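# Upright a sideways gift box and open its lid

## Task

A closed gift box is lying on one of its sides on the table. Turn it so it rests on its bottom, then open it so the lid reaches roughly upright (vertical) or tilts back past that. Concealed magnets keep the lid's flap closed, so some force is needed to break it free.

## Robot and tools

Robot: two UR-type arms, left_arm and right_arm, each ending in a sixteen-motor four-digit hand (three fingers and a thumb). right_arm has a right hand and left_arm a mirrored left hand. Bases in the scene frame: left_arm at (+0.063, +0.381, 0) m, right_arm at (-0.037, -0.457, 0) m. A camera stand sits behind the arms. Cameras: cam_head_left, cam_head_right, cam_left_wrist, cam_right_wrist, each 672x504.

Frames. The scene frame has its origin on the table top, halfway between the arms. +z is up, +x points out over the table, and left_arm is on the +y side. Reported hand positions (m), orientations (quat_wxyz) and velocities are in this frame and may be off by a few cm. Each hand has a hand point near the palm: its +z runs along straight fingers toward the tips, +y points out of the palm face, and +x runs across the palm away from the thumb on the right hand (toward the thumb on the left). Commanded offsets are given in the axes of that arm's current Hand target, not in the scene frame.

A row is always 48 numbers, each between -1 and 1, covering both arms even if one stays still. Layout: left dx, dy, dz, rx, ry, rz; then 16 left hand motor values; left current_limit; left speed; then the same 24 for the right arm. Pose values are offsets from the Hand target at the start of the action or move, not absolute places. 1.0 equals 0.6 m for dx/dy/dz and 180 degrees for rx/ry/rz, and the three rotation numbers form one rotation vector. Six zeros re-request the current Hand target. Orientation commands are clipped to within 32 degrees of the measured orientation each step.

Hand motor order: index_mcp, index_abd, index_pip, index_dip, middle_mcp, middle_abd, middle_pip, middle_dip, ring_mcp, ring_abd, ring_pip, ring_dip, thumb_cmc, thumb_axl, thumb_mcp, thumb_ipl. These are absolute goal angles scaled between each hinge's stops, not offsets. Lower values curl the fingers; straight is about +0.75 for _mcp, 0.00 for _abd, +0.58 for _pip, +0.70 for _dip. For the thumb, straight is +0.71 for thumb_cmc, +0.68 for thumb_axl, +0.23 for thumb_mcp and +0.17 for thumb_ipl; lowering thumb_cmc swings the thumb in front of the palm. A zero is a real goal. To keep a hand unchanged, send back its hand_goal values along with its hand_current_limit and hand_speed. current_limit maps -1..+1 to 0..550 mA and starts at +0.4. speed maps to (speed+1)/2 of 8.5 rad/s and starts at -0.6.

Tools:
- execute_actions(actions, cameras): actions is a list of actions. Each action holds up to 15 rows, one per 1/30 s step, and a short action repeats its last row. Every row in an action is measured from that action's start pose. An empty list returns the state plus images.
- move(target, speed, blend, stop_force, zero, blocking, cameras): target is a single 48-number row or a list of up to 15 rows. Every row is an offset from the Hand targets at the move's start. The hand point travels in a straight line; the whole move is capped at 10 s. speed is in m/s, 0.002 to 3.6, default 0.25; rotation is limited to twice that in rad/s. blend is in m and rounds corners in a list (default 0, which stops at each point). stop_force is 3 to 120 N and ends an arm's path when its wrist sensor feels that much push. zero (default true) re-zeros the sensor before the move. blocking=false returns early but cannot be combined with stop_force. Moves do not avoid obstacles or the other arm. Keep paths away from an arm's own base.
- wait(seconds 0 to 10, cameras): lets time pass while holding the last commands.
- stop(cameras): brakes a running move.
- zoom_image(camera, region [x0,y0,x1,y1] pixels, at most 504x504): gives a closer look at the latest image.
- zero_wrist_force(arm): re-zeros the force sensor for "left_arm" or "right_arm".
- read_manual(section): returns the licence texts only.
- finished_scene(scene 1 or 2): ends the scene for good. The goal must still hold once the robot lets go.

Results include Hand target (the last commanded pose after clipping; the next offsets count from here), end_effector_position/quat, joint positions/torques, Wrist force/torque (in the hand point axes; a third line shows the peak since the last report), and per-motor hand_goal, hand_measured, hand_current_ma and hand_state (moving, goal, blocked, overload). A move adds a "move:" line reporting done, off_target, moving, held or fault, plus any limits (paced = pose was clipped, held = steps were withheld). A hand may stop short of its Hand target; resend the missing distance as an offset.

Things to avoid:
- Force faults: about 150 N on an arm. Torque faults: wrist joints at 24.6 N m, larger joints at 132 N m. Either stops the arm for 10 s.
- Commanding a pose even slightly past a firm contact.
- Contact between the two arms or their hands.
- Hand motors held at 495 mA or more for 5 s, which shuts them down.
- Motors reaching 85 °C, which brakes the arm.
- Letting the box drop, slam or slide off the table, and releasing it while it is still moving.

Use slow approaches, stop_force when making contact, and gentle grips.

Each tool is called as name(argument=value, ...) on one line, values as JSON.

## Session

execute_actions(actions=[])

zoom_image(camera="cam_head_left", region=[270, 80, 470, 260])

zoom_image(camera="cam_head_right", region=[270, 80, 470, 260])

Scene clock: 0.00 s.
left_arm: end_effector_position=(+0.4723, +0.4477, +0.2300) hand_goal=(+0.754, +0.000, +0.576, +0.696, +0.754, +0.000, +0.576, +0.696, +0.754, +0.000, +0.576, +0.696, +0.714, +0.678, +0.226, +0.168) hand_measured=(+0.754, +0.000, +0.576, +0.696, +0.754, +0.000, +0.576, +0.696, +0.754, +0.000, +0.576, +0.696, +0.714, +0.678, +0.226, +0.168) hand_current_ma=(+0, +0, +0, +0, +0, +0, +0, +0, +0, +0, +0, +0, +0, +0, +0, +0) hand_state=(goal, goal, goal, goal, goal, goal, goal, goal, goal, goal, goal, goal, goal, goal, goal, goal) hand_current_limit=0.40 hand_speed=-0.60 end_effector_quat_wxyz=(+0.000, +0.023, +1.000, +0.000) | right_arm: end_effector_position=(+0.3695, -0.5417, +0.2300) hand_goal=(+0.754, +0.000, +0.576, +0.696, +0.754, +0.000, +0.576, +0.696, +0.754, +0.000, +0.576, +0.696, +0.714, +0.678, +0.226, +0.168) hand_measured=(+0.754, +0.000, +0.576, +0.696, +0.754, +0.000, +0.576, +0.696, +0.754, +0.000, +0.576, +0.696, +0.714, +0.678, +0.226, +0.168) hand_current_ma=(+0, +0, +0, +0, +0, +0, +0, +0, +0, +0, +0, +0, +0, +0, +0, +0) hand_state=(goal, goal, goal, goal, goal, goal, goal, goal, goal, goal, goal, goal, goal, goal, goal, goal) hand_current_limit=0.40 hand_speed=-0.60 end_effector_quat_wxyz=(+0.000, +1.000, +0.000, +0.000)
Joint positions: left_arm=[3.458 -1.419 -2.042 -1.252 1.571 -1.255] | right_arm=[-0.316 -1.723 2.042 -1.89 -1.571 1.255]
Joint velocities: within noise
Joint torques (N m): no reading
Motor temperatures (°C): left_arm=[29 31 29 41 35 38] | right_arm=[29 29 29 33 34 37]
Wrist force (N): no reading
Wrist torque (N m): no reading
Wrist force, peak (N): no reading
Hand target: left_arm +0.4723, +0.4477, +0.2300; +0.000, +0.023, +1.000, +0.000 | right_arm +0.3695, -0.5417, +0.2300; +0.000, +1.000, +0.000, +0.000

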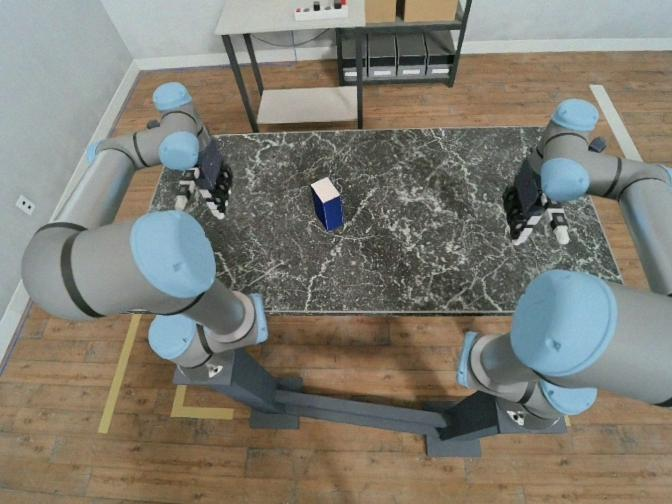

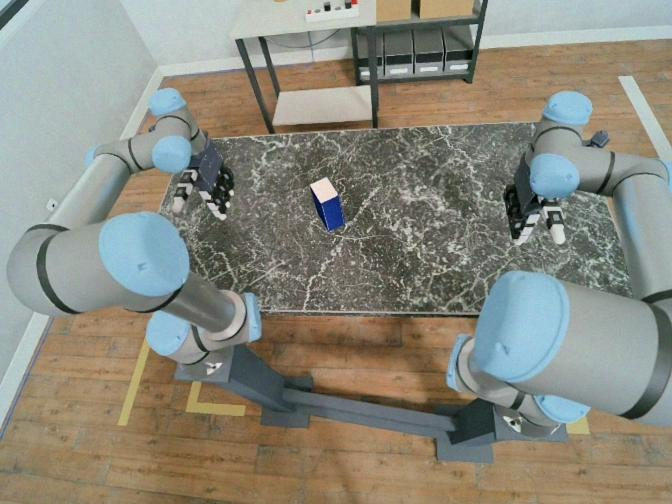

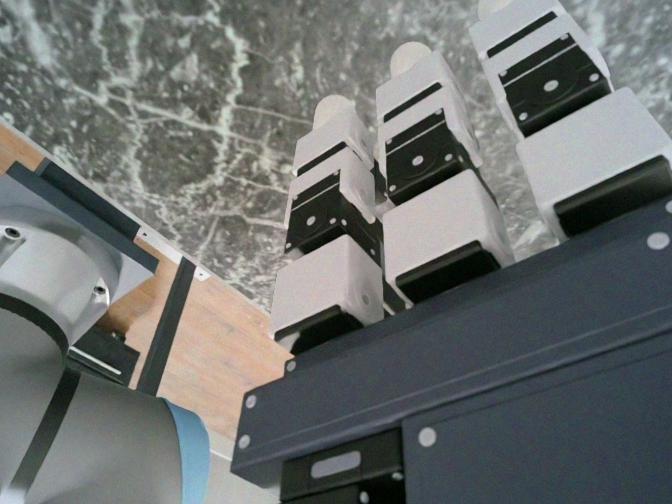

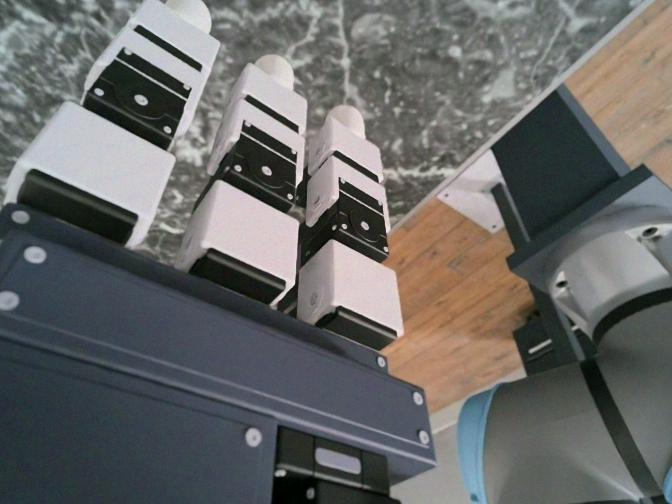

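Scaled by 2.520.

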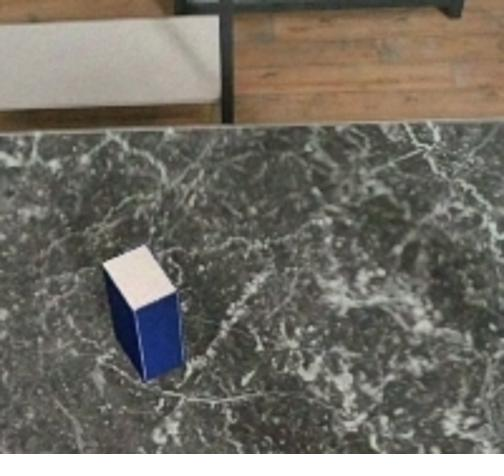

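Scaled by 2.520.

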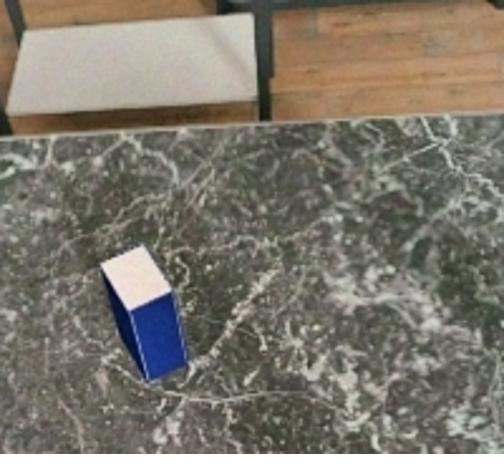

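zoom_image(camera="cam_head_left", region=[300, 165, 360, 240])

zoom_image(camera="cam_head_right", region=[300, 165, 360, 240])

Scaled by 6.720.

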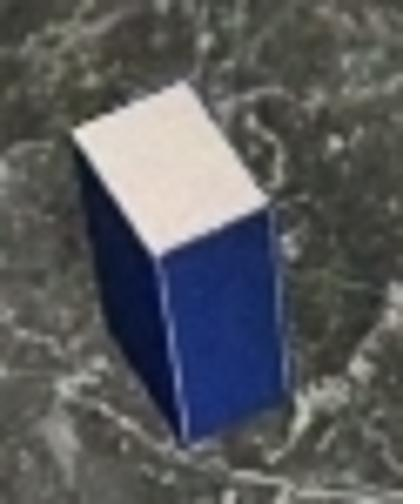

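Scaled by 6.720.

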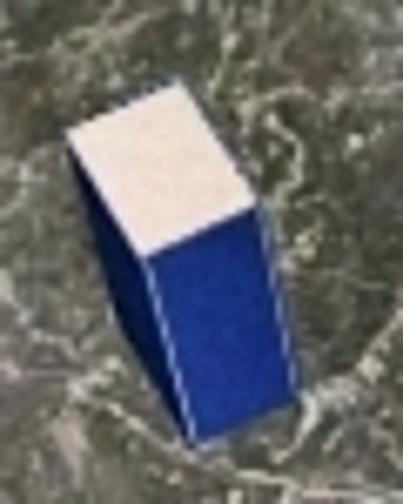

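move(target=[-0.338,-0.165,-0.05,0,0,-0.139,0.754,0,0.576,0.696,0.754,0,0.576,0.696,0.754,0,0.576,0.696,0.714,0.678,0.226,0.168,0.4,-0.6,0,0,0,0,0,0,0.754,0,0.576,0.696,0.754,0,0.576,0.696,0.754,0,0.576,0.696,0.714,0.678,0.226,0.168,0.4,-0.6], speed=0.5, cameras=["cam_left_wrist"])

zoom_image(camera="cam_left_wrist", region=[60, 60, 400, 400])

Scene clock: 37.87 s.
left_arm: end_effector_position=(+0.6704, +0.3397, +0.2600) hand_goal=(+0.754, +0.000, +0.576, +0.696, +0.754, +0.000, +0.576, +0.696, +0.754, +0.000, +0.576, +0.696, +0.714, +0.678, +0.226, +0.168) hand_measured=(+0.754, +0.000, +0.576, +0.696, +0.754, +0.000, +0.576, +0.696, +0.754, +0.000, +0.576, +0.696, +0.714, +0.678, +0.224, +0.168) hand_current_ma=(-1, +0, +1, +0, -1, +0, +1, +0, -1, +0, +1, +0, +0, -1, -3, +0) hand_state=(goal, goal, goal, goal, goal, goal, goal, goal, goal, goal, goal, goal, goal, goal, goal, goal) hand_current_limit=0.40 hand_speed=-0.60 end_effector_quat_wxyz=(+0.000, -0.194, +0.981, +0.000) end_effector_velocity=(+0.001, +0.000, +0.001) end_effector_angular_velocity=(+0.000, -0.002, +0.002) | right_arm: end_effector_position=(+0.3695, -0.5417, +0.2300) hand_goal=(+0.754, +0.000, +0.576, +0.696, +0.754, +0.000, +0.576, +0.696, +0.754, +0.000, +0.576, +0.696, +0.714, +0.678, +0.226, +0.168) hand_measured=(+0.754, +0.000, +0.576, +0.696, +0.754, +0.000, +0.576, +0.696, +0.754, +0.000, +0.576, +0.696, +0.714, +0.678, +0.224, +0.168) hand_current_ma=(+0, +0, +0, +0, +0, +0, +0, +0, +0, +0, +0, +0, +0, +0, +0, +0) hand_state=(goal, goal, goal, goal, goal, goal, goal, goal, goal, goal, goal, goal, goal, goal, goal, goal) hand_current_limit=0.40 hand_speed=-0.60 end_effector_quat_wxyz=(+0.000, +1.000, +0.000, +0.000)
Joint positions: left_arm=[3.22 -1.983 -1.318 -1.411 1.571 -1.929] | right_arm=[-0.316 -1.723 2.042 -1.89 -1.571 1.255]
Joint velocities: left_arm=[0 -0.002 0.005 0 0 -0.002] | right_arm=[within noise]
Joint torques (N m): left_arm=[3.92 33.71 27.81 1.5 -1.37 -1.76] | right_arm=[0.62 -15 -22.64 -2.24 -0.05 -0.19]
Wrist force (N): left_arm=[-0.2 0.1 0.1] | right_arm=[-0.1 0.1 -0.2]
Wrist torque (N m): left_arm=[0.03 0.02 -0.11] | right_arm=[0.03 0.01 0.00]
Wrist force, peak (N): left_arm=[2.5 1.9 0.5] | right_arm=[-0.3 0.3 -0.3]
Hand target: left_arm +0.6704, +0.3397, +0.2600; +0.000, -0.195, +0.981, +0.000 | right_arm +0.3695, -0.5417, +0.2300; +0.000, +1.000, +0.000, +0.000
Off the commanded pose: left_arm 0.000 m, 0 deg | right_arm 0.000 m, 0 deg.
move: done
Images, in order (width x height): cam_left_wrist 672x504.

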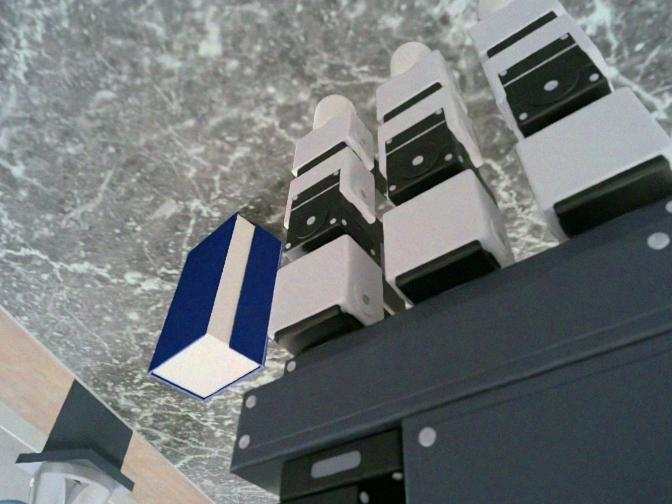

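Scaled by 1.482.

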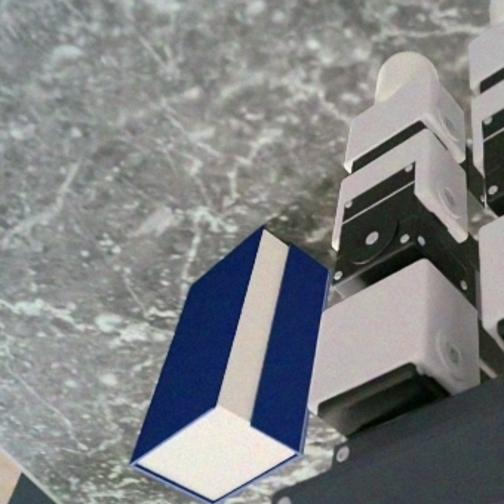

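move(target=[0.137,-0.3505,0.26,0,0,-0.5306,-0.068,0,-0.883,-0.029,-0.068,0,0.358,0.478,-0.068,0,-0.883,-0.029,0.714,0.678,0.226,0.168,0.4,-0.6,0.0442,-0.846,0.21,0,0,-0.6556,-0.068,0,-0.883,-0.029,-0.068,0,0.358,0.478,-0.068,0,-0.883,-0.029,0.714,0.678,0.226,0.168,0.4,-0.6], speed=0.5, cameras=["cam_head_left","cam_head_right"])

zoom_image(camera="cam_head_left", region=[260, 130, 400, 250])

zoom_image(camera="cam_head_right", region=[260, 130, 400, 250])

Scene clock: 186.60 s.
left_arm: end_effector_position=(+0.6747, +0.1139, +0.1039) hand_goal=(-0.068, +0.000, -0.882, -0.028, -0.068, +0.000, +0.358, +0.478, -0.068, +0.000, -0.882, -0.028, +0.714, +0.678, +0.226, +0.168) hand_measured=(-0.050, +0.000, -0.876, -0.026, -0.052, +0.000, +0.364, +0.482, -0.052, +0.000, -0.878, -0.026, +0.714, +0.678, +0.224, +0.168) hand_current_ma=(+36, +0, +7, +3, +34, +0, +7, +4, +34, +0, +5, +3, +0, -1, -3, +0) hand_state=(goal, goal, goal, goal, goal, goal, goal, goal, goal, goal, goal, goal, goal, goal, goal, goal) hand_current_limit=0.40 hand_speed=-0.60 end_effector_quat_wxyz=(+0.000, +0.857, -0.516, +0.000) | right_arm: end_effector_position=(+0.3955, -0.0341, +0.1040) hand_goal=(-0.068, +0.000, -0.882, -0.028, -0.068, +0.000, +0.358, +0.478, -0.068, +0.000, -0.882, -0.028, +0.714, +0.678, +0.226, +0.168) hand_measured=(-0.052, +0.000, -0.878, -0.026, -0.052, +0.000, +0.362, +0.482, -0.050, +0.000, -0.878, -0.026, +0.714, +0.678, +0.224, +0.168) hand_current_ma=(+6, +0, +1, +0, +7, +0, +1, +0, +8, +0, +0, +0, +0, +0, +0, +0) hand_state=(goal, goal, goal, goal, goal, goal, goal, goal, goal, goal, goal, goal, goal, goal, goal, goal) hand_current_limit=0.40 hand_speed=-0.60 end_effector_quat_wxyz=(+0.000, +0.515, +0.857, +0.000)
Joint positions: left_arm=[3.079 -2.185 -1.423 -1.105 1.571 -3.737] | right_arm=[0.606 -1.321 1.981 -2.231 -1.571 0.117]
Joint torques (N m): left_arm=[8.14 53.21 25.19 0.67 0.76 -1.42] | right_arm=[-9.87 -29.53 -11.44 -1.36 1.47 -1.44]
Wrist force (N): left_arm=[-0.2 0.2 0.3] | right_arm=[-0.5 0.4 -0.3]
Wrist torque (N m): left_arm=[0.17 0.01 -0.12] | right_arm=[0.28 0.03 -0.05]
Wrist force, peak (N): left_arm=[-0.2 0.8 0.6] | right_arm=[0.1 1.6 -0.6]
Hand target: left_arm +0.6747, +0.1139, +0.1040; +0.000, +0.857, -0.515, +0.000 | right_arm +0.3956, -0.0341, +0.1040; +0.000, +0.515, +0.857, +0.000
Off the commanded pose: left_arm 0.000 m, 0 deg | right_arm 0.000 m, 0 deg.
move: done
Images, in order (width x height): cam_head_left 672x504, cam_head_right 672x504.

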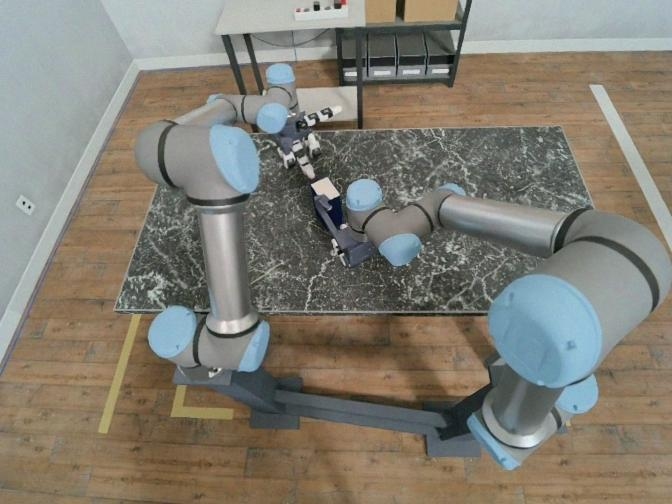

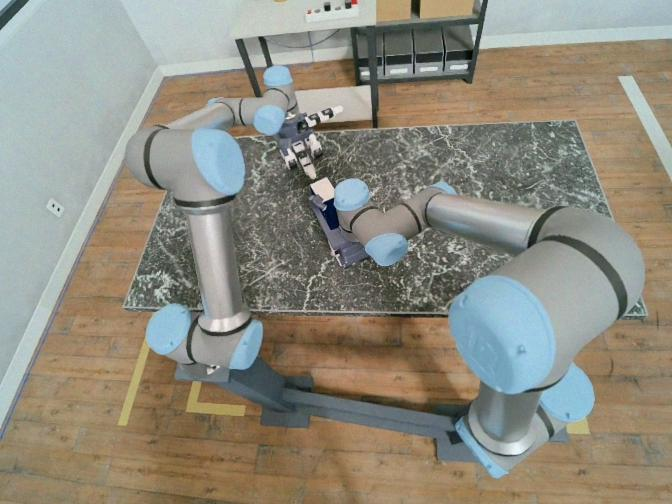

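Scaled by 3.600.

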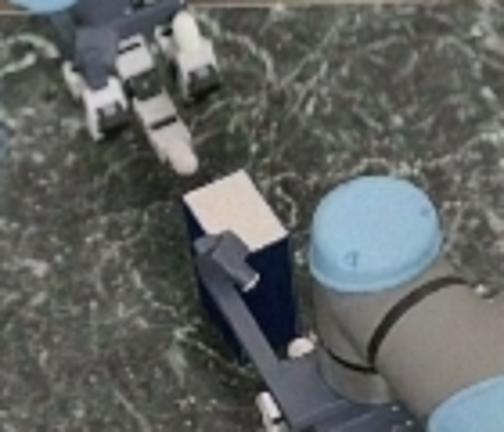

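Scaled by 3.600.

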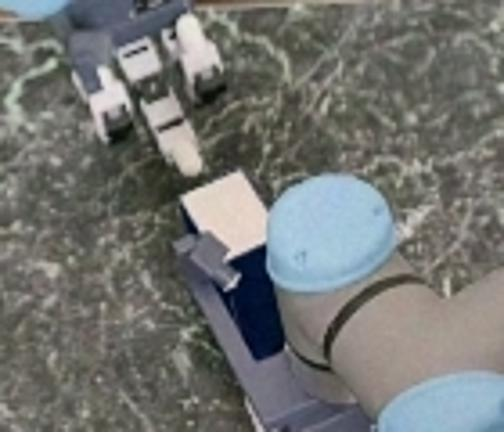

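move(target=[0,0.125,0,0,0,0,-0.068,0,-0.883,-0.029,-0.068,0,0.358,0.478,-0.068,0,-0.883,-0.029,0.714,0.678,0.226,0.168,0.4,-0.6,0,0.125,0,0,0,0,-0.068,0,-0.883,-0.029,-0.068,0,0.358,0.478,-0.068,0,-0.883,-0.029,0.714,0.678,0.226,0.168,0.4,-0.6], speed=0.03, stop_force=3, cameras=["cam_head_left","cam_head_right"])

zoom_image(camera="cam_head_left", region=[260, 130, 400, 250])

zoom_image(camera="cam_head_right", region=[260, 130, 400, 250])

Scene clock: 207.47 s.
left_arm: end_effector_position=(+0.6188, +0.0842, +0.1040) hand_goal=(-0.068, +0.000, -0.882, -0.028, -0.068, +0.000, +0.358, +0.478, -0.068, +0.000, -0.882, -0.028, +0.714, +0.678, +0.226, +0.168) hand_measured=(-0.052, +0.000, -0.876, -0.026, -0.046, +0.000, +0.358, +0.476, -0.052, +0.000, -0.878, -0.026, +0.714, +0.678, +0.224, +0.168) hand_current_ma=(+35, +0, +7, +3, +49, +0, +0, -3, +33, +0, +5, +3, +0, -1, -3, +0) hand_state=(goal, goal, goal, goal, blocked, goal, goal, goal, goal, goal, goal, goal, goal, goal, goal, goal) hand_current_limit=0.40 hand_speed=-0.60 end_effector_quat_wxyz=(+0.000, +0.857, -0.515, +0.000) | right_arm: end_effector_position=(+0.4515, -0.0043, +0.1040) hand_goal=(-0.068, +0.000, -0.882, -0.028, -0.068, +0.000, +0.358, +0.478, -0.068, +0.000, -0.882, -0.028, +0.714, +0.678, +0.226, +0.168) hand_measured=(-0.052, +0.000, -0.878, -0.026, -0.046, +0.000, +0.358, +0.476, -0.050, +0.000, -0.878, -0.026, +0.714, +0.678, +0.224, +0.168) hand_current_ma=(+6, +0, +0, +0, +11, +0, +0, +0, +8, +0, +0, +0, +0, +0, +0, +0) hand_state=(goal, goal, goal, goal, blocked, goal, goal, goal, goal, goal, goal, goal, goal, goal, goal, goal) hand_current_limit=0.40 hand_speed=-0.60 end_effector_quat_wxyz=(+0.000, +0.515, +0.857, +0.000)
Joint positions: left_arm=[3.024 -2.093 -1.575 -1.044 1.571 -3.792] | right_arm=[0.593 -1.198 1.808 -2.181 -1.571 0.104]
Joint torques (N m): left_arm=[6.97 46.3 12.51 4.03 -1.01 0.4] | right_arm=[11.31 -27.14 -30.19 -1.43 -1.63 1.98]
Wrist force (N): left_arm=[-0.1 -0.4 0.2] | right_arm=[-0.5 0.1 -0.6]
Wrist torque (N m): left_arm=[0.18 0.00 -0.08] | right_arm=[0.34 0.05 0.09]
Wrist force, peak (N): left_arm=[-0.1 -13.4 -2.5] | right_arm=[-0.6 -12.6 -3.0]
Hand target: left_arm +0.6188, +0.0842, +0.1040; +0.000, +0.857, -0.515, +0.000 (not the last commanded pose) | right_arm +0.4515, -0.0043, +0.1040; +0.000, +0.515, +0.857, +0.000 (not the last commanded pose)
Off the commanded pose: left_arm 0.012 m, 0 deg | right_arm 0.012 m, 0 deg.
move: contact (left_arm, right_arm)
Images, in order (width x height): cam_head_left 672x504, cam_head_right 672x504.

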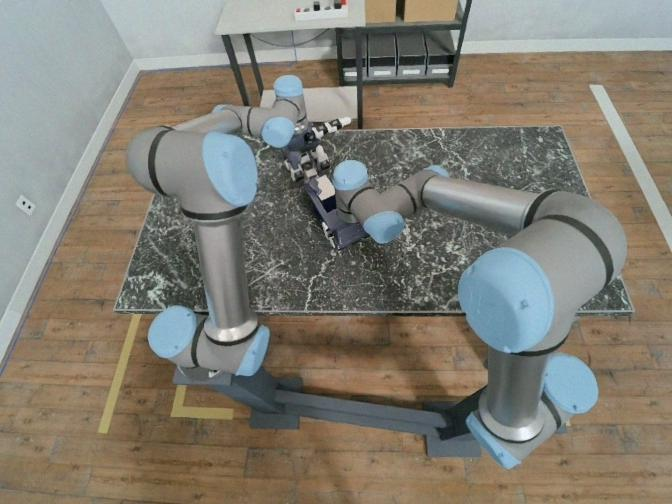

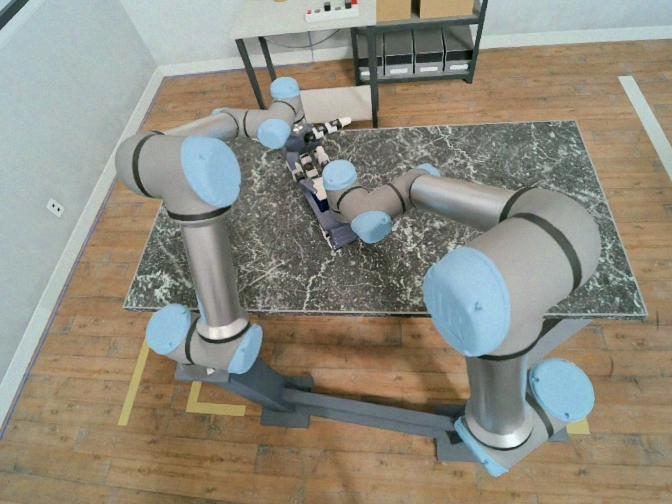

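Scaled by 3.600.

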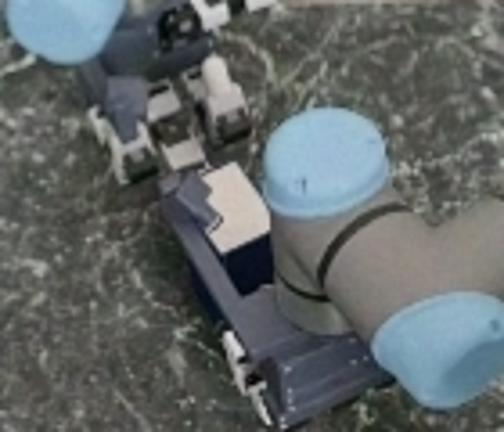

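Scaled by 3.600.

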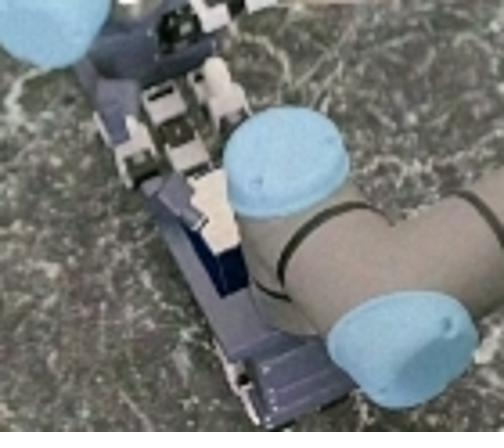

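move(target=[0,0,0,0,0,0,-0.068,0,-0.883,-0.029,-0.25,0,0.358,0.478,-0.068,0,-0.883,-0.029,0.714,0.678,0.226,0.168,-0.1,-0.9,0,0,0,0,0,0,-0.068,0,-0.883,-0.029,-0.25,0,0.358,0.478,-0.068,0,-0.883,-0.029,0.714,0.678,0.226,0.168,-0.1,-0.9])

move(target=[[-0.0385,0,-0.0133,0,0,0,-0.068,0,-0.883,-0.029,-0.25,0,0.358,0.478,-0.068,0,-0.883,-0.029,0.714,0.678,0.226,0.168,-0.1,-0.9,0.0385,0,-0.0133,0,0,0,-0.068,0,-0.883,-0.029,-0.25,0,0.358,0.478,-0.068,0,-0.883,-0.029,0.714,0.678,0.226,0.168,-0.1,-0.9],[-0.078,0,-0.0142,0,0,0,-0.068,0,-0.883,-0.029,-0.25,0,0.358,0.478,-0.068,0,-0.883,-0.029,0.714,0.678,0.226,0.168,-0.1,-0.9,0.078,0,-0.0142,0,0,0,-0.068,0,-0.883,-0.029,-0.25,0,0.358,0.478,-0.068,0,-0.883,-0.029,0.714,0.678,0.226,0.168,-0.1,-0.9],[-0.1158,0,-0.0042,0,0,0,-0.068,0,-0.883,-0.029,-0.25,0,0.358,0.478,-0.068,0,-0.883,-0.029,0.714,0.678,0.226,0.168,-0.1,-0.9,0.1158,0,-0.0042,0,0,0,-0.068,0,-0.883,-0.029,-0.25,0,0.358,0.478,-0.068,0,-0.883,-0.029,0.714,0.678,0.226,0.168,-0.1,-0.9]], speed=0.06, blend=[0.008,0.008,0], cameras=["cam_head_left","cam_head_right"])

zoom_image(camera="cam_head_left", region=[260, 130, 400, 250])

zoom_image(camera="cam_head_right", region=[260, 130, 400, 250])

Scene clock: 247.60 s.
left_arm: end_effector_position=(+0.6188, +0.0842, +0.1040) hand_goal=(-0.068, +0.000, -0.882, -0.028, -0.250, +0.000, +0.358, +0.478, -0.068, +0.000, -0.882, -0.028, +0.714, +0.678, +0.226, +0.168) hand_measured=(-0.052, +0.000, -0.876, -0.026, -0.060, +0.000, +0.370, +0.478, -0.052, +0.000, -0.878, -0.026, +0.714, +0.678, +0.224, +0.168) hand_current_ma=(+35, +0, +7, +3, +248, +0, +23, +0, +33, +0, +5, +3, +0, -1, -3, +0) hand_state=(goal, goal, goal, goal, blocked, goal, goal, goal, goal, goal, goal, goal, goal, goal, goal, goal) hand_current_limit=-0.10 hand_speed=-0.90 end_effector_quat_wxyz=(+0.000, +0.857, -0.515, +0.000) | right_arm: end_effector_position=(+0.4515, -0.0043, +0.1040) hand_goal=(-0.068, +0.000, -0.882, -0.028, -0.250, +0.000, +0.358, +0.478, -0.068, +0.000, -0.882, -0.028, +0.714, +0.678, +0.226, +0.168) hand_measured=(-0.052, +0.000, -0.878, -0.026, -0.070, +0.000, +0.374, +0.480, -0.050, +0.000, -0.878, -0.026, +0.714, +0.678, +0.224, +0.168) hand_current_ma=(+6, +0, +0, +0, +247, +0, +6, +0, +8, +0, +0, +0, +0, +0, +0, +0) hand_state=(goal, goal, goal, goal, blocked, goal, goal, goal, goal, goal, goal, goal, goal, goal, goal, goal) hand_current_limit=-0.10 hand_speed=-0.90 end_effector_quat_wxyz=(+0.000, +0.515, +0.857, +0.000)
Joint positions: left_arm=[3.024 -2.093 -1.575 -1.044 1.571 -3.792] | right_arm=[0.593 -1.198 1.808 -2.181 -1.571 0.104]
Joint torques (N m): left_arm=[3.3 46.23 12.24 2.19 -1.08 -1.03] | right_arm=[9.64 -27.63 -30.27 -3.64 -1.62 1.97]
Wrist force (N): left_arm=[-0.3 -7.3 0.2] | right_arm=[-0.4 -6.1 0.0]
Wrist torque (N m): left_arm=[0.21 0.04 0.04] | right_arm=[0.47 0.06 -0.08]
Wrist force, peak (N): left_arm=[-0.2 -7.7 0.1] | right_arm=[-0.5 -6.5 0.0]
Hand target: left_arm +0.6188, +0.0842, +0.1040; +0.000, +0.857, -0.515, +0.000 | right_arm +0.4515, -0.0043, +0.1040; +0.000, +0.515, +0.857, +0.000
Off the commanded pose: left_arm 0.000 m, 0 deg | right_arm 0.000 m, 0 deg.
move: done

Scene clock: 249.10 s.
left_arm: end_effector_position=(+0.5862, +0.1457, +0.1066) hand_goal=(-0.068, +0.000, -0.882, -0.028, -0.250, +0.000, +0.358, +0.478, -0.068, +0.000, -0.882, -0.028, +0.714, +0.678, +0.226, +0.168) hand_measured=(-0.052, +0.000, -0.876, -0.026, -0.060, +0.002, +0.380, +0.480, -0.052, +0.000, -0.878, -0.026, +0.714, +0.678, +0.224, +0.168) hand_current_ma=(+35, +0, +7, +3, +248, +2, +50, +2, +33, +0, +5, +3, +0, -1, -3, +0) hand_state=(goal, goal, goal, goal, blocked, goal, blocked, goal, goal, goal, goal, goal, goal, goal, goal, goal) hand_current_limit=-0.10 hand_speed=-0.90 end_effector_quat_wxyz=(+0.000, +0.857, -0.515, +0.000) | right_arm: end_effector_position=(+0.4188, +0.0572, +0.1066) hand_goal=(-0.068, +0.000, -0.882, -0.028, -0.250, +0.000, +0.358, +0.478, -0.068, +0.000, -0.882, -0.028, +0.714, +0.678, +0.226, +0.168) hand_measured=(-0.052, +0.000, -0.878, -0.026, -0.080, +0.000, +0.376, +0.480, -0.050, +0.000, -0.878, -0.026, +0.714, +0.678, +0.224, +0.168) hand_current_ma=(+6, +0, +0, +0, +246, +0, +6, +0, +8, +0, +0, +0, +0, +0, +0, +0) hand_state=(goal, goal, goal, goal, blocked, goal, goal, goal, goal, goal, goal, goal, goal, goal, goal, goal) hand_current_limit=-0.10 hand_speed=-0.90 end_effector_quat_wxyz=(+0.000, +0.515, +0.857, +0.000) end_effector_velocity=(+0.000, -0.002, +0.000) end_effector_angular_velocity=(-0.001, +0.002, +0.002)
Joint positions: left_arm=[3.116 -1.986 -1.736 -0.99 1.571 -3.7] | right_arm=[0.71 -1.148 1.725 -2.148 -1.571 0.221]
Joint velocities: left_arm=[within noise] | right_arm=[-0.003 -0.002 0.003 0.001 0 -0.005]
Joint torques (N m): left_arm=[-11.16 30.2 21.2 -1.05 -0.66 -1.84] | right_arm=[-11.34 -47.45 -14.56 -3.76 -0.09 -2.39]
Wrist force (N): left_arm=[0.2 -8.5 0.1] | right_arm=[-0.2 -7.7 0.1]
Wrist torque (N m): left_arm=[0.27 -0.03 0.16] | right_arm=[0.39 0.04 -0.13]
Wrist force, peak (N): left_arm=[-0.2 -8.6 0.7] | right_arm=[-0.2 -7.7 0.1]
Hand target: left_arm +0.5862, +0.1456, +0.1065; +0.000, +0.857, -0.515, +0.000 | right_arm +0.4188, +0.0570, +0.1065; +0.000, +0.515, +0.857, +0.000
Off the commanded pose: left_arm 0.000 m, 0 deg | right_arm 0.000 m, 0 deg.
move: done
Images, in order (width x height): cam_head_left 672x504, cam_head_right 672x504.

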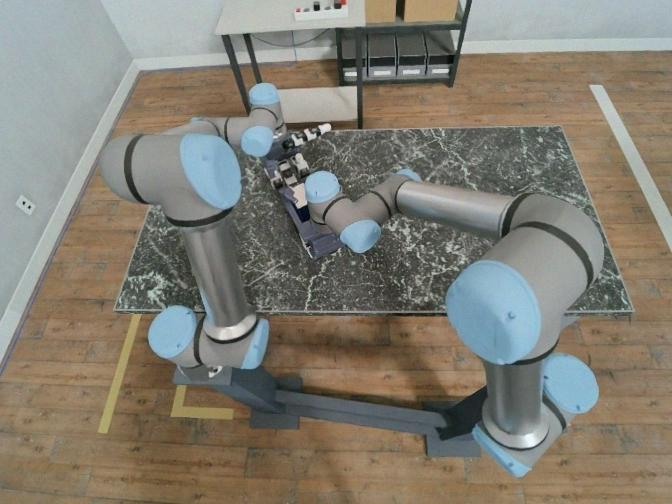

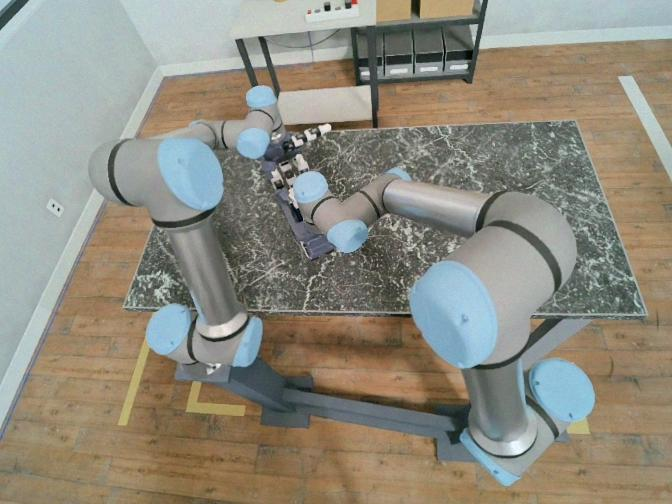

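Scaled by 3.600.

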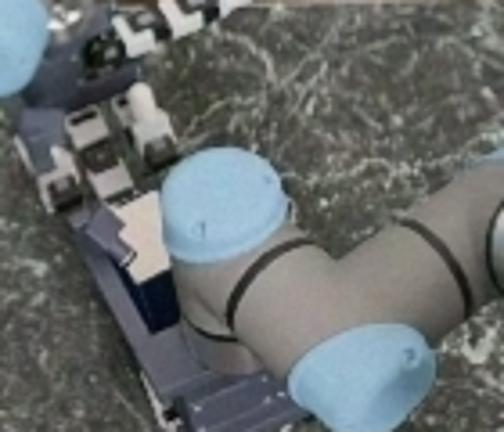

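Scaled by 3.600.

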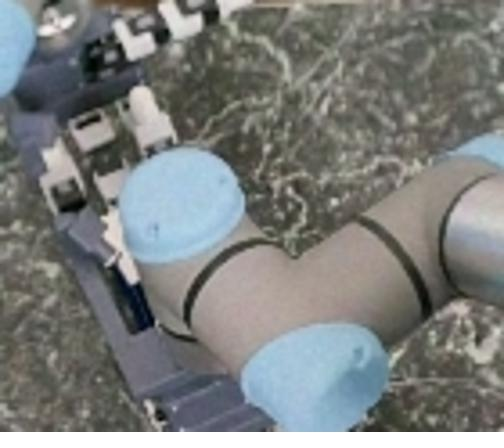

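move(target=[[0.16,0,-0.007,0,0,0,-0.068,0,-0.883,-0.029,-0.25,0,0.358,0.478,-0.068,0,-0.883,-0.029,0.714,0.678,0.226,0.168,-0.1,-0.9,-0.16,0,-0.007,0,0,0,-0.068,0,-0.883,-0.029,-0.25,0,0.358,0.478,-0.068,0,-0.883,-0.029,0.714,0.678,0.226,0.168,-0.1,-0.9],[0.16,0,0.007,0,0,0,-0.068,0,-0.883,-0.029,-0.25,0,0.358,0.478,-0.068,0,-0.883,-0.029,0.714,0.678,0.226,0.168,-0.1,-0.9,-0.16,0,0.007,0,0,0,-0.068,0,-0.883,-0.029,-0.25,0,0.358,0.478,-0.068,0,-0.883,-0.029,0.714,0.678,0.226,0.168,-0.1,-0.9]], speed=0.06, cameras=["cam_head_left","cam_head_right"])

zoom_image(camera="cam_head_left", region=[260, 130, 400, 250])

Scene clock: 289.87 s.
left_arm: end_effector_position=(+0.6311, +0.0608, +0.1022) hand_goal=(-0.068, +0.000, -0.882, -0.028, -0.250, +0.000, +0.358, +0.478, -0.068, +0.000, -0.882, -0.028, +0.714, +0.678, +0.226, +0.168) hand_measured=(-0.052, +0.000, -0.876, -0.026, -0.060, +0.006, +0.364, +0.466, -0.052, +0.000, -0.878, -0.026, +0.714, +0.678, +0.224, +0.168) hand_current_ma=(+34, +0, +7, +3, +248, +7, +9, -21, +32, +0, +5, +3, +0, -1, -3, +0) hand_state=(goal, goal, goal, goal, blocked, goal, moving, goal, goal, goal, goal, goal, goal, goal, goal, goal) hand_current_limit=-0.10 hand_speed=-0.90 end_effector_quat_wxyz=(+0.000, +0.857, -0.515, +0.000) | right_arm: end_effector_position=(+0.4639, -0.0278, +0.1022) hand_goal=(-0.068, +0.000, -0.882, -0.028, -0.250, +0.000, +0.358, +0.478, -0.068, +0.000, -0.882, -0.028, +0.714, +0.678, +0.226, +0.168) hand_measured=(-0.052, +0.000, -0.878, -0.026, -0.086, +0.000, +0.366, +0.466, -0.050, +0.000, -0.878, -0.026, +0.714, +0.678, +0.224, +0.168) hand_current_ma=(+6, +0, +0, +0, +248, +0, +2, -4, +8, +0, +0, +0, +0, +0, +0, +0) hand_state=(goal, goal, goal, goal, blocked, goal, moving, goal, goal, goal, goal, goal, goal, goal, goal, goal) hand_current_limit=-0.10 hand_speed=-0.90 end_effector_quat_wxyz=(+0.000, +0.515, +0.857, +0.000)
Joint positions: left_arm=[2.992 -2.138 -1.507 -1.068 1.571 -3.824] | right_arm=[0.547 -1.212 1.834 -2.193 -1.571 0.058]
Joint torques (N m): left_arm=[2.04 49.24 20.18 -1.76 -0.22 1.95] | right_arm=[9.38 -43.68 -36.56 -4.21 1.31 2.06]
Wrist force (N): left_arm=[0.3 -14.4 -0.8] | right_arm=[-0.5 -13.4 -0.7]
Wrist torque (N m): left_arm=[0.14 -0.02 0.25] | right_arm=[0.43 0.06 -0.36]
Wrist force, peak (N): left_arm=[0.5 -15.6 -1.3] | right_arm=[-0.6 -14.9 -1.2]
Hand target: left_arm +0.6312, +0.0608, +0.1023; +0.000, +0.857, -0.515, +0.000 | right_arm +0.4639, -0.0277, +0.1023; +0.000, +0.515, +0.857, +0.000
Off the commanded pose: left_arm 0.000 m, 0 deg | right_arm 0.000 m, 0 deg.
move: done
Images, in order (width x height): cam_head_left 672x504, cam_head_right 672x504.

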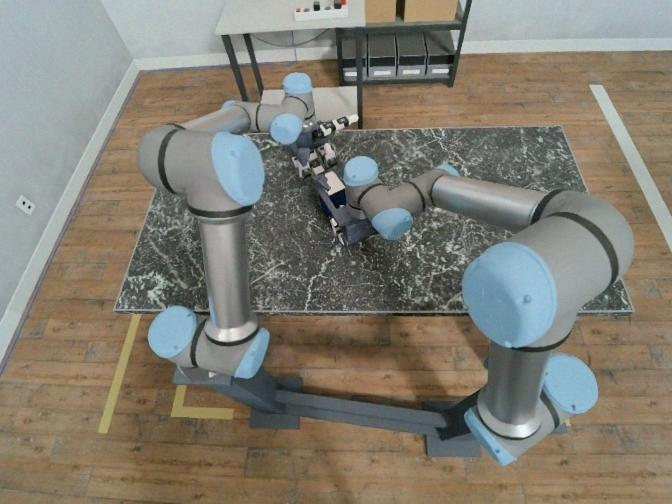

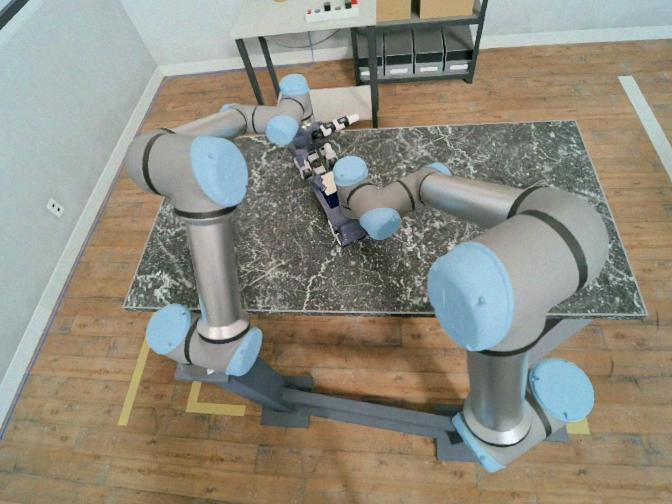

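Scaled by 3.600.

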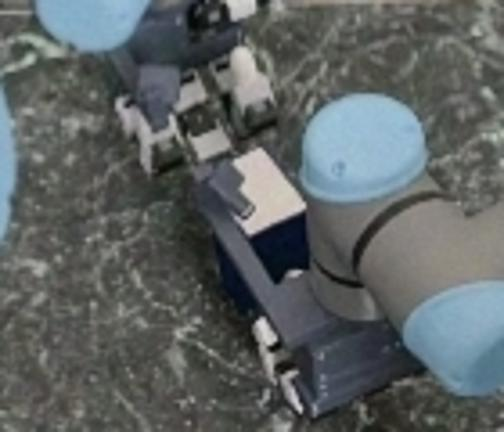

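move(target=[[-0.0385,0,-0.0055,0,0,0,-0.068,0,-0.883,-0.029,-0.25,0,0.358,0.478,-0.068,0,-0.883,-0.029,0.714,0.678,0.226,0.168,-0.1,-0.9,0.0385,0,-0.0055,0,0,0,-0.068,0,-0.883,-0.029,-0.25,0,0.358,0.478,-0.068,0,-0.883,-0.029,0.714,0.678,0.226,0.168,-0.1,-0.9],[-0.078,0,-0.005,0,0,0,-0.068,0,-0.883,-0.029,-0.25,0,0.358,0.478,-0.068,0,-0.883,-0.029,0.714,0.678,0.226,0.168,-0.1,-0.9,0.078,0,-0.005,0,0,0,-0.068,0,-0.883,-0.029,-0.25,0,0.358,0.478,-0.068,0,-0.883,-0.029,0.714,0.678,0.226,0.168,-0.1,-0.9]], speed=0.04, blend=[0.008,0], cameras=["cam_head_left","cam_head_right"])

zoom_image(camera="cam_head_left", region=[260, 130, 400, 250])

zoom_image(camera="cam_head_right", region=[260, 130, 400, 250])

Scene clock: 305.43 s.
left_arm: end_effector_position=(+0.6093, +0.1023, +0.1054) hand_goal=(-0.068, +0.000, -0.882, -0.028, -0.250, +0.000, +0.358, +0.478, -0.068, +0.000, -0.882, -0.028, +0.714, +0.678, +0.226, +0.168) hand_measured=(-0.052, +0.000, -0.876, -0.026, -0.060, +0.012, +0.380, +0.478, -0.052, +0.000, -0.878, -0.026, +0.714, +0.678, +0.224, +0.168) hand_current_ma=(+34, +0, +7, +3, +248, +18, +48, +0, +32, +0, +5, +3, +0, -1, -3, +0) hand_state=(goal, goal, goal, goal, blocked, goal, blocked, goal, goal, goal, goal, goal, goal, goal, goal, goal) hand_current_limit=-0.10 hand_speed=-0.90 end_effector_quat_wxyz=(+0.000, +0.857, -0.515, +0.000) | right_arm: end_effector_position=(+0.4419, +0.0137, +0.1053) hand_goal=(-0.068, +0.000, -0.882, -0.028, -0.250, +0.000, +0.358, +0.478, -0.068, +0.000, -0.882, -0.028, +0.714, +0.678, +0.226, +0.168) hand_measured=(-0.052, +0.000, -0.878, -0.026, -0.086, -0.002, +0.378, +0.478, -0.050, +0.000, -0.878, -0.026, +0.714, +0.678, +0.224, +0.168) hand_current_ma=(+6, +0, +0, +0, +248, +0, +8, +0, +8, +0, +0, +0, +0, +0, +0, +0) hand_state=(goal, goal, goal, goal, blocked, goal, goal, goal, goal, goal, goal, goal, goal, goal, goal, goal) hand_current_limit=-0.10 hand_speed=-0.90 end_effector_quat_wxyz=(+0.000, +0.515, +0.857, +0.000) end_effector_velocity=(+0.000, +0.000, +0.000) end_effector_angular_velocity=(+0.000, +0.000, +0.005)
Joint positions: left_arm=[3.049 -2.06 -1.624 -1.028 1.571 -3.766] | right_arm=[0.628 -1.186 1.786 -2.171 -1.571 0.139]
Joint velocities: left_arm=[within noise] | right_arm=[-0.001 -0.001 0.001 -0.001 0 -0.005]
Joint torques (N m): left_arm=[-12.54 31.99 20.68 -1.28 -0.89 -1.74] | right_arm=[-11.05 -45.51 -15.13 -5.04 -0.27 -2.21]
Wrist force (N): left_arm=[0.4 -10.5 0.3] | right_arm=[-0.5 -8.8 -0.6]
Wrist torque (N m): left_arm=[0.21 0.00 0.13] | right_arm=[0.55 0.07 -0.24]
Wrist force, peak (N): left_arm=[0.0 -15.2 -0.9] | right_arm=[-0.7 -14.0 -1.0]
Hand target: left_arm +0.6093, +0.1021, +0.1053; +0.000, +0.857, -0.515, +0.000 | right_arm +0.4419, +0.0136, +0.1053; +0.000, +0.515, +0.857, +0.000
Off the commanded pose: left_arm 0.000 m, 0 deg | right_arm 0.000 m, 0 deg.
move: done
Images, in order (width x height): cam_head_left 672x504, cam_head_right 672x504.

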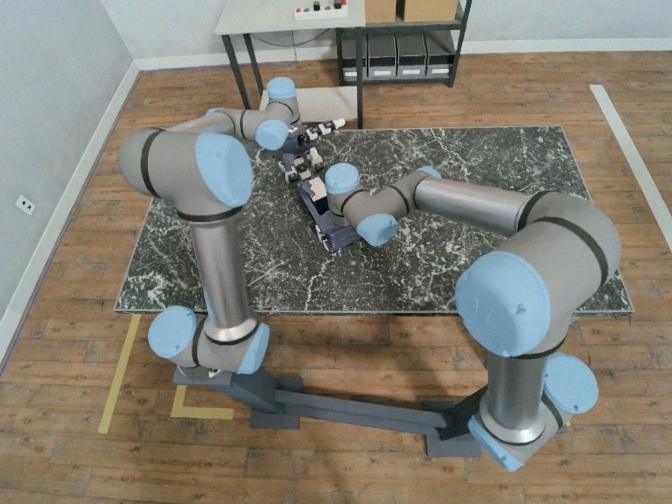

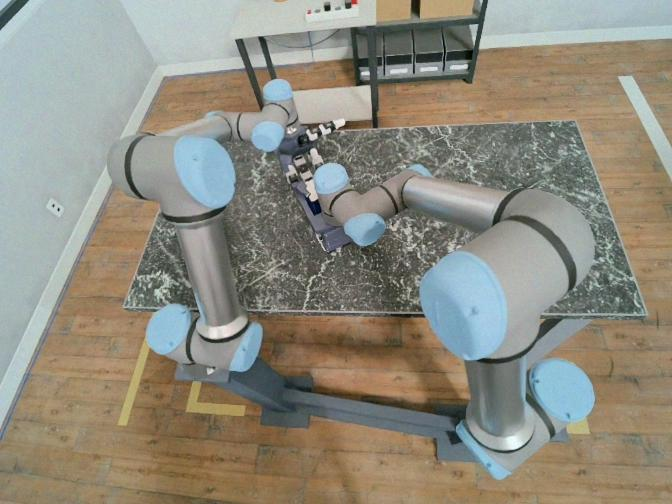

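Scaled by 3.600.

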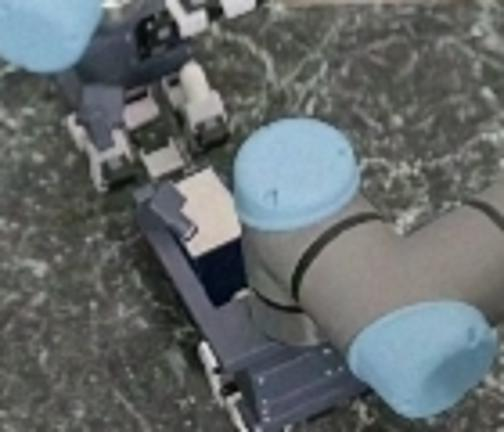

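Scaled by 3.600.

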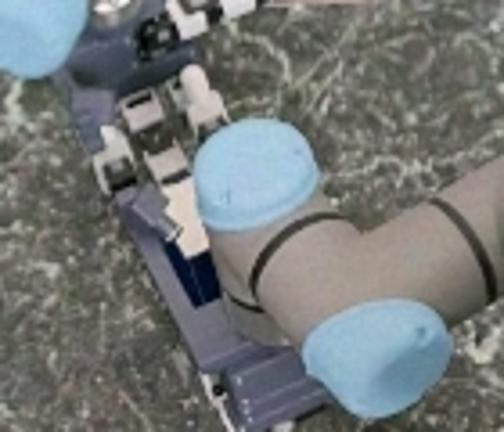

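move(target=[[0,0,-0.02,0,0,0,-0.068,0,-0.883,-0.029,-0.25,0,0.358,0.478,-0.068,0,-0.883,-0.029,0.714,0.678,0.226,0.168,-0.1,-0.9,0,0,-0.02,0,0,0,-0.068,0,-0.883,-0.029,-0.25,0,0.358,0.478,-0.068,0,-0.883,-0.029,0.714,0.678,0.226,0.168,-0.1,-0.9],
[-0.0092,0.0045,-0.02,0,0,-0.0574,-0.068,0,-0.883,-0.029,-0.25,0,0.358,0.478,-0.068,0,-0.883,-0.029,0.714,0.678,0.226,0.168,-0.1,-0.9,-0.0478,0.0007,-0.02,0,0,-0.0574,-0.068,0,-0.883,-0.029,-0.25,0,0.358,0.478,-0.068,0,-0.883,-0.029,0.714,0.678,0.226,0.168,-0.1,-0.9],
[-0.0187,0.0147,-0.02,0,0,-0.1148,-0.068,0,-0.883,-0.029,-0.25,0,0.358,0.478,-0.068,0,-0.883,-0.029,0.714,0.678,0.226,0.168,-0.1,-0.9,-0.0933,0.0058,-0.02,0,0,-0.1148,-0.068,0,-0.883,-0.029,-0.25,0,0.358,0.478,-0.068,0,-0.883,-0.029,0.714,0.678,0.226,0.168,-0.1,-0.9],
[-0.0275,0.0295,-0.02,0,0,-0.1722,-0.068,0,-0.883,-0.029,-0.25,0,0.358,0.478,-0.068,0,-0.883,-0.029,0.714,0.678,0.226,0.168,-0.1,-0.9,-0.1357,0.0155,-0.02,0,0,-0.1722,-0.068,0,-0.883,-0.029,-0.25,0,0.358,0.478,-0.068,0,-0.883,-0.029,0.714,0.678,0.226,0.168,-0.1,-0.9],
[-0.0343,0.0498,-0.02,0,0,-0.2296,-0.068,0,-0.883,-0.029,-0.25,0,0.358,0.478,-0.068,0,-0.883,-0.029,0.714,0.678,0.226,0.168,-0.1,-0.9,-0.1743,0.0292,-0.02,0,0,-0.2296,-0.068,0,-0.883,-0.029,-0.25,0,0.358,0.478,-0.068,0,-0.883,-0.029,0.714,0.678,0.226,0.168,-0.1,-0.9],
[-0.0395,0.0745,-0.02,0,0,-0.287,-0.068,0,-0.883,-0.029,-0.25,0,0.358,0.478,-0.068,0,-0.883,-0.029,0.714,0.678,0.226,0.168,-0.1,-0.9,-0.2088,0.0453,-0.02,0,0,-0.287,-0.068,0,-0.883,-0.029,-0.25,0,0.358,0.478,-0.068,0,-0.883,-0.029,0.714,0.678,0.226,0.168,-0.1,-0.9],
[-0.0407,0.1035,-0.02,0,0,-0.3444,-0.068,0,-0.883,-0.029,-0.25,0,0.358,0.478,-0.068,0,-0.883,-0.029,0.714,0.678,0.226,0.168,-0.1,-0.9,-0.2385,0.064,-0.02,0,0,-0.3444,-0.068,0,-0.883,-0.029,-0.25,0,0.358,0.478,-0.068,0,-0.883,-0.029,0.714,0.678,0.226,0.168,-0.1,-0.9]], speed=0.1, blend=[0.005,0.005,0.005,0.005,0.005,0.005,0], cameras=["cam_head_left","cam_head_right"])

zoom_image(camera="cam_head_left", region=[260, 130, 420, 270])

zoom_image(camera="cam_head_right", region=[260, 130, 420, 270])

Scene clock: 420.10 s.
left_arm: end_effector_position=(+0.5429, +0.0945, +0.1174) hand_goal=(-0.068, +0.000, -0.882, -0.028, -0.250, +0.000, +0.358, +0.478, -0.068, +0.000, -0.882, -0.028, +0.714, +0.678, +0.226, +0.168) hand_measured=(-0.052, +0.000, -0.878, -0.026, -0.050, +0.006, +0.396, +0.488, -0.052, +0.000, -0.878, -0.026, +0.714, +0.678, +0.224, +0.168) hand_current_ma=(+33, +0, +6, +3, +247, +6, +92, +15, +32, +0, +5, +3, +0, -1, -4, +0) hand_state=(goal, goal, goal, goal, blocked, goal, blocked, goal, goal, goal, goal, goal, goal, goal, goal, goal) hand_current_limit=-0.10 hand_speed=-0.90 end_effector_quat_wxyz=(+0.000, +1.000, -0.001, +0.000) | right_arm: end_effector_position=(+0.5432, -0.0947, +0.1173) hand_goal=(-0.068, +0.000, -0.882, -0.028, -0.250, +0.000, +0.358, +0.478, -0.068, +0.000, -0.882, -0.028, +0.714, +0.678, +0.226, +0.168) hand_measured=(-0.052, +0.000, -0.878, -0.026, -0.246, -0.002, +0.352, +0.470, -0.050, +0.000, -0.878, -0.026, +0.714, +0.678, +0.224, +0.168) hand_current_ma=(+6, +0, +0, +0, +1, +0, -1, -1, +7, +0, +0, +0, +0, +0, +0, +0) hand_state=(goal, goal, goal, goal, goal, goal, goal, goal, goal, goal, goal, goal, goal, goal, goal, goal) hand_current_limit=-0.10 hand_speed=-0.90 end_effector_quat_wxyz=(+0.000, +0.000, +1.000, +0.000)
Joint positions: left_arm=[3.042 -1.732 -2.052 -0.928 1.571 -4.856] | right_arm=[0.245 -1.151 1.697 -2.117 -1.571 -1.326]
Joint torques (N m): left_arm=[7.38 18.58 23.7 2.26 0.31 0.9] | right_arm=[12.23 -46.55 -10.95 -3.74 2.21 1.02]
Wrist force (N): left_arm=[-0.3 -2.5 1.0] | right_arm=[-0.2 -2.1 -0.7]
Wrist torque (N m): left_arm=[0.23 0.06 -0.09] | right_arm=[0.25 0.09 -0.09]
Wrist force, peak (N): left_arm=[0.2 -11.4 0.3] | right_arm=[-0.3 -9.9 -1.3]
Hand target: left_arm +0.5430, +0.0946, +0.1173; +0.000, +1.000, -0.001, +0.000 | right_arm +0.5431, -0.0947, +0.1173; +0.000, +0.000, +1.000, +0.000
Off the commanded pose: left_arm 0.000 m, 0 deg | right_arm 0.000 m, 0 deg.
move: done
Images, in order (width x height): cam_head_left 672x504, cam_head_right 672x504.

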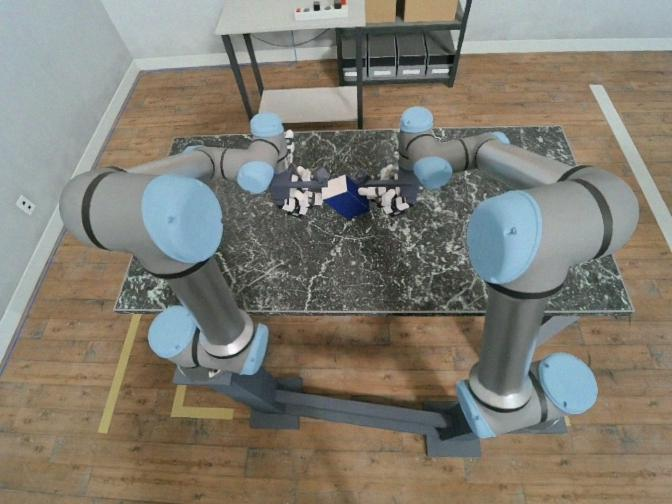

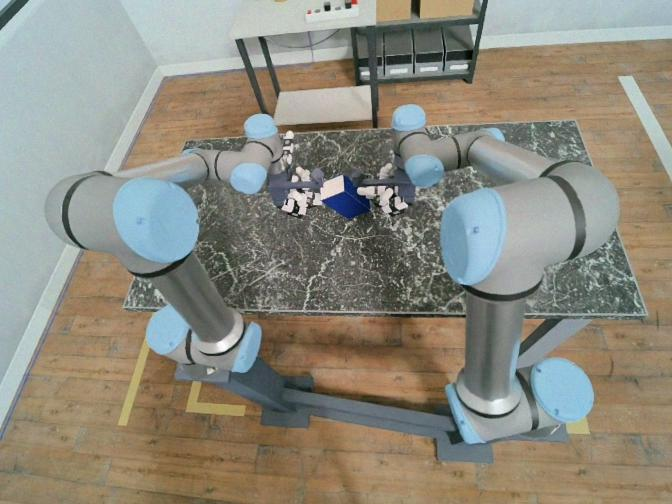

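Scaled by 3.150.

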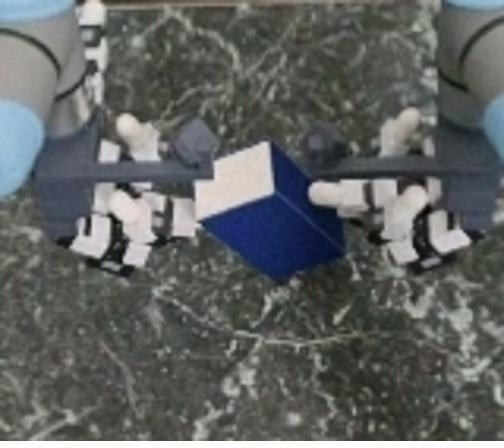

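Scaled by 3.150.

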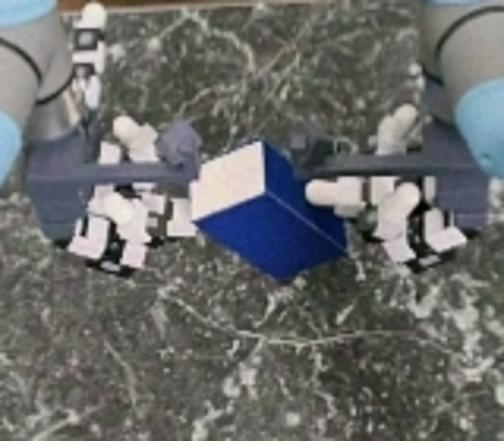

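zoom_image(camera="cam_head_left", region=[305, 160, 395, 230])

zoom_image(camera="cam_head_right", region=[305, 160, 395, 230])

Scaled by 5.600.

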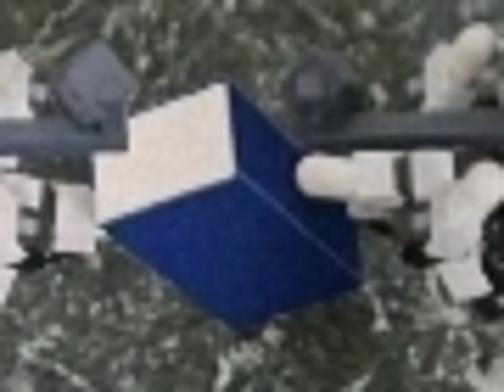

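Scaled by 5.600.

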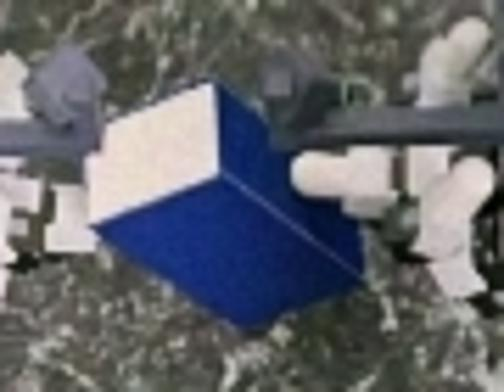

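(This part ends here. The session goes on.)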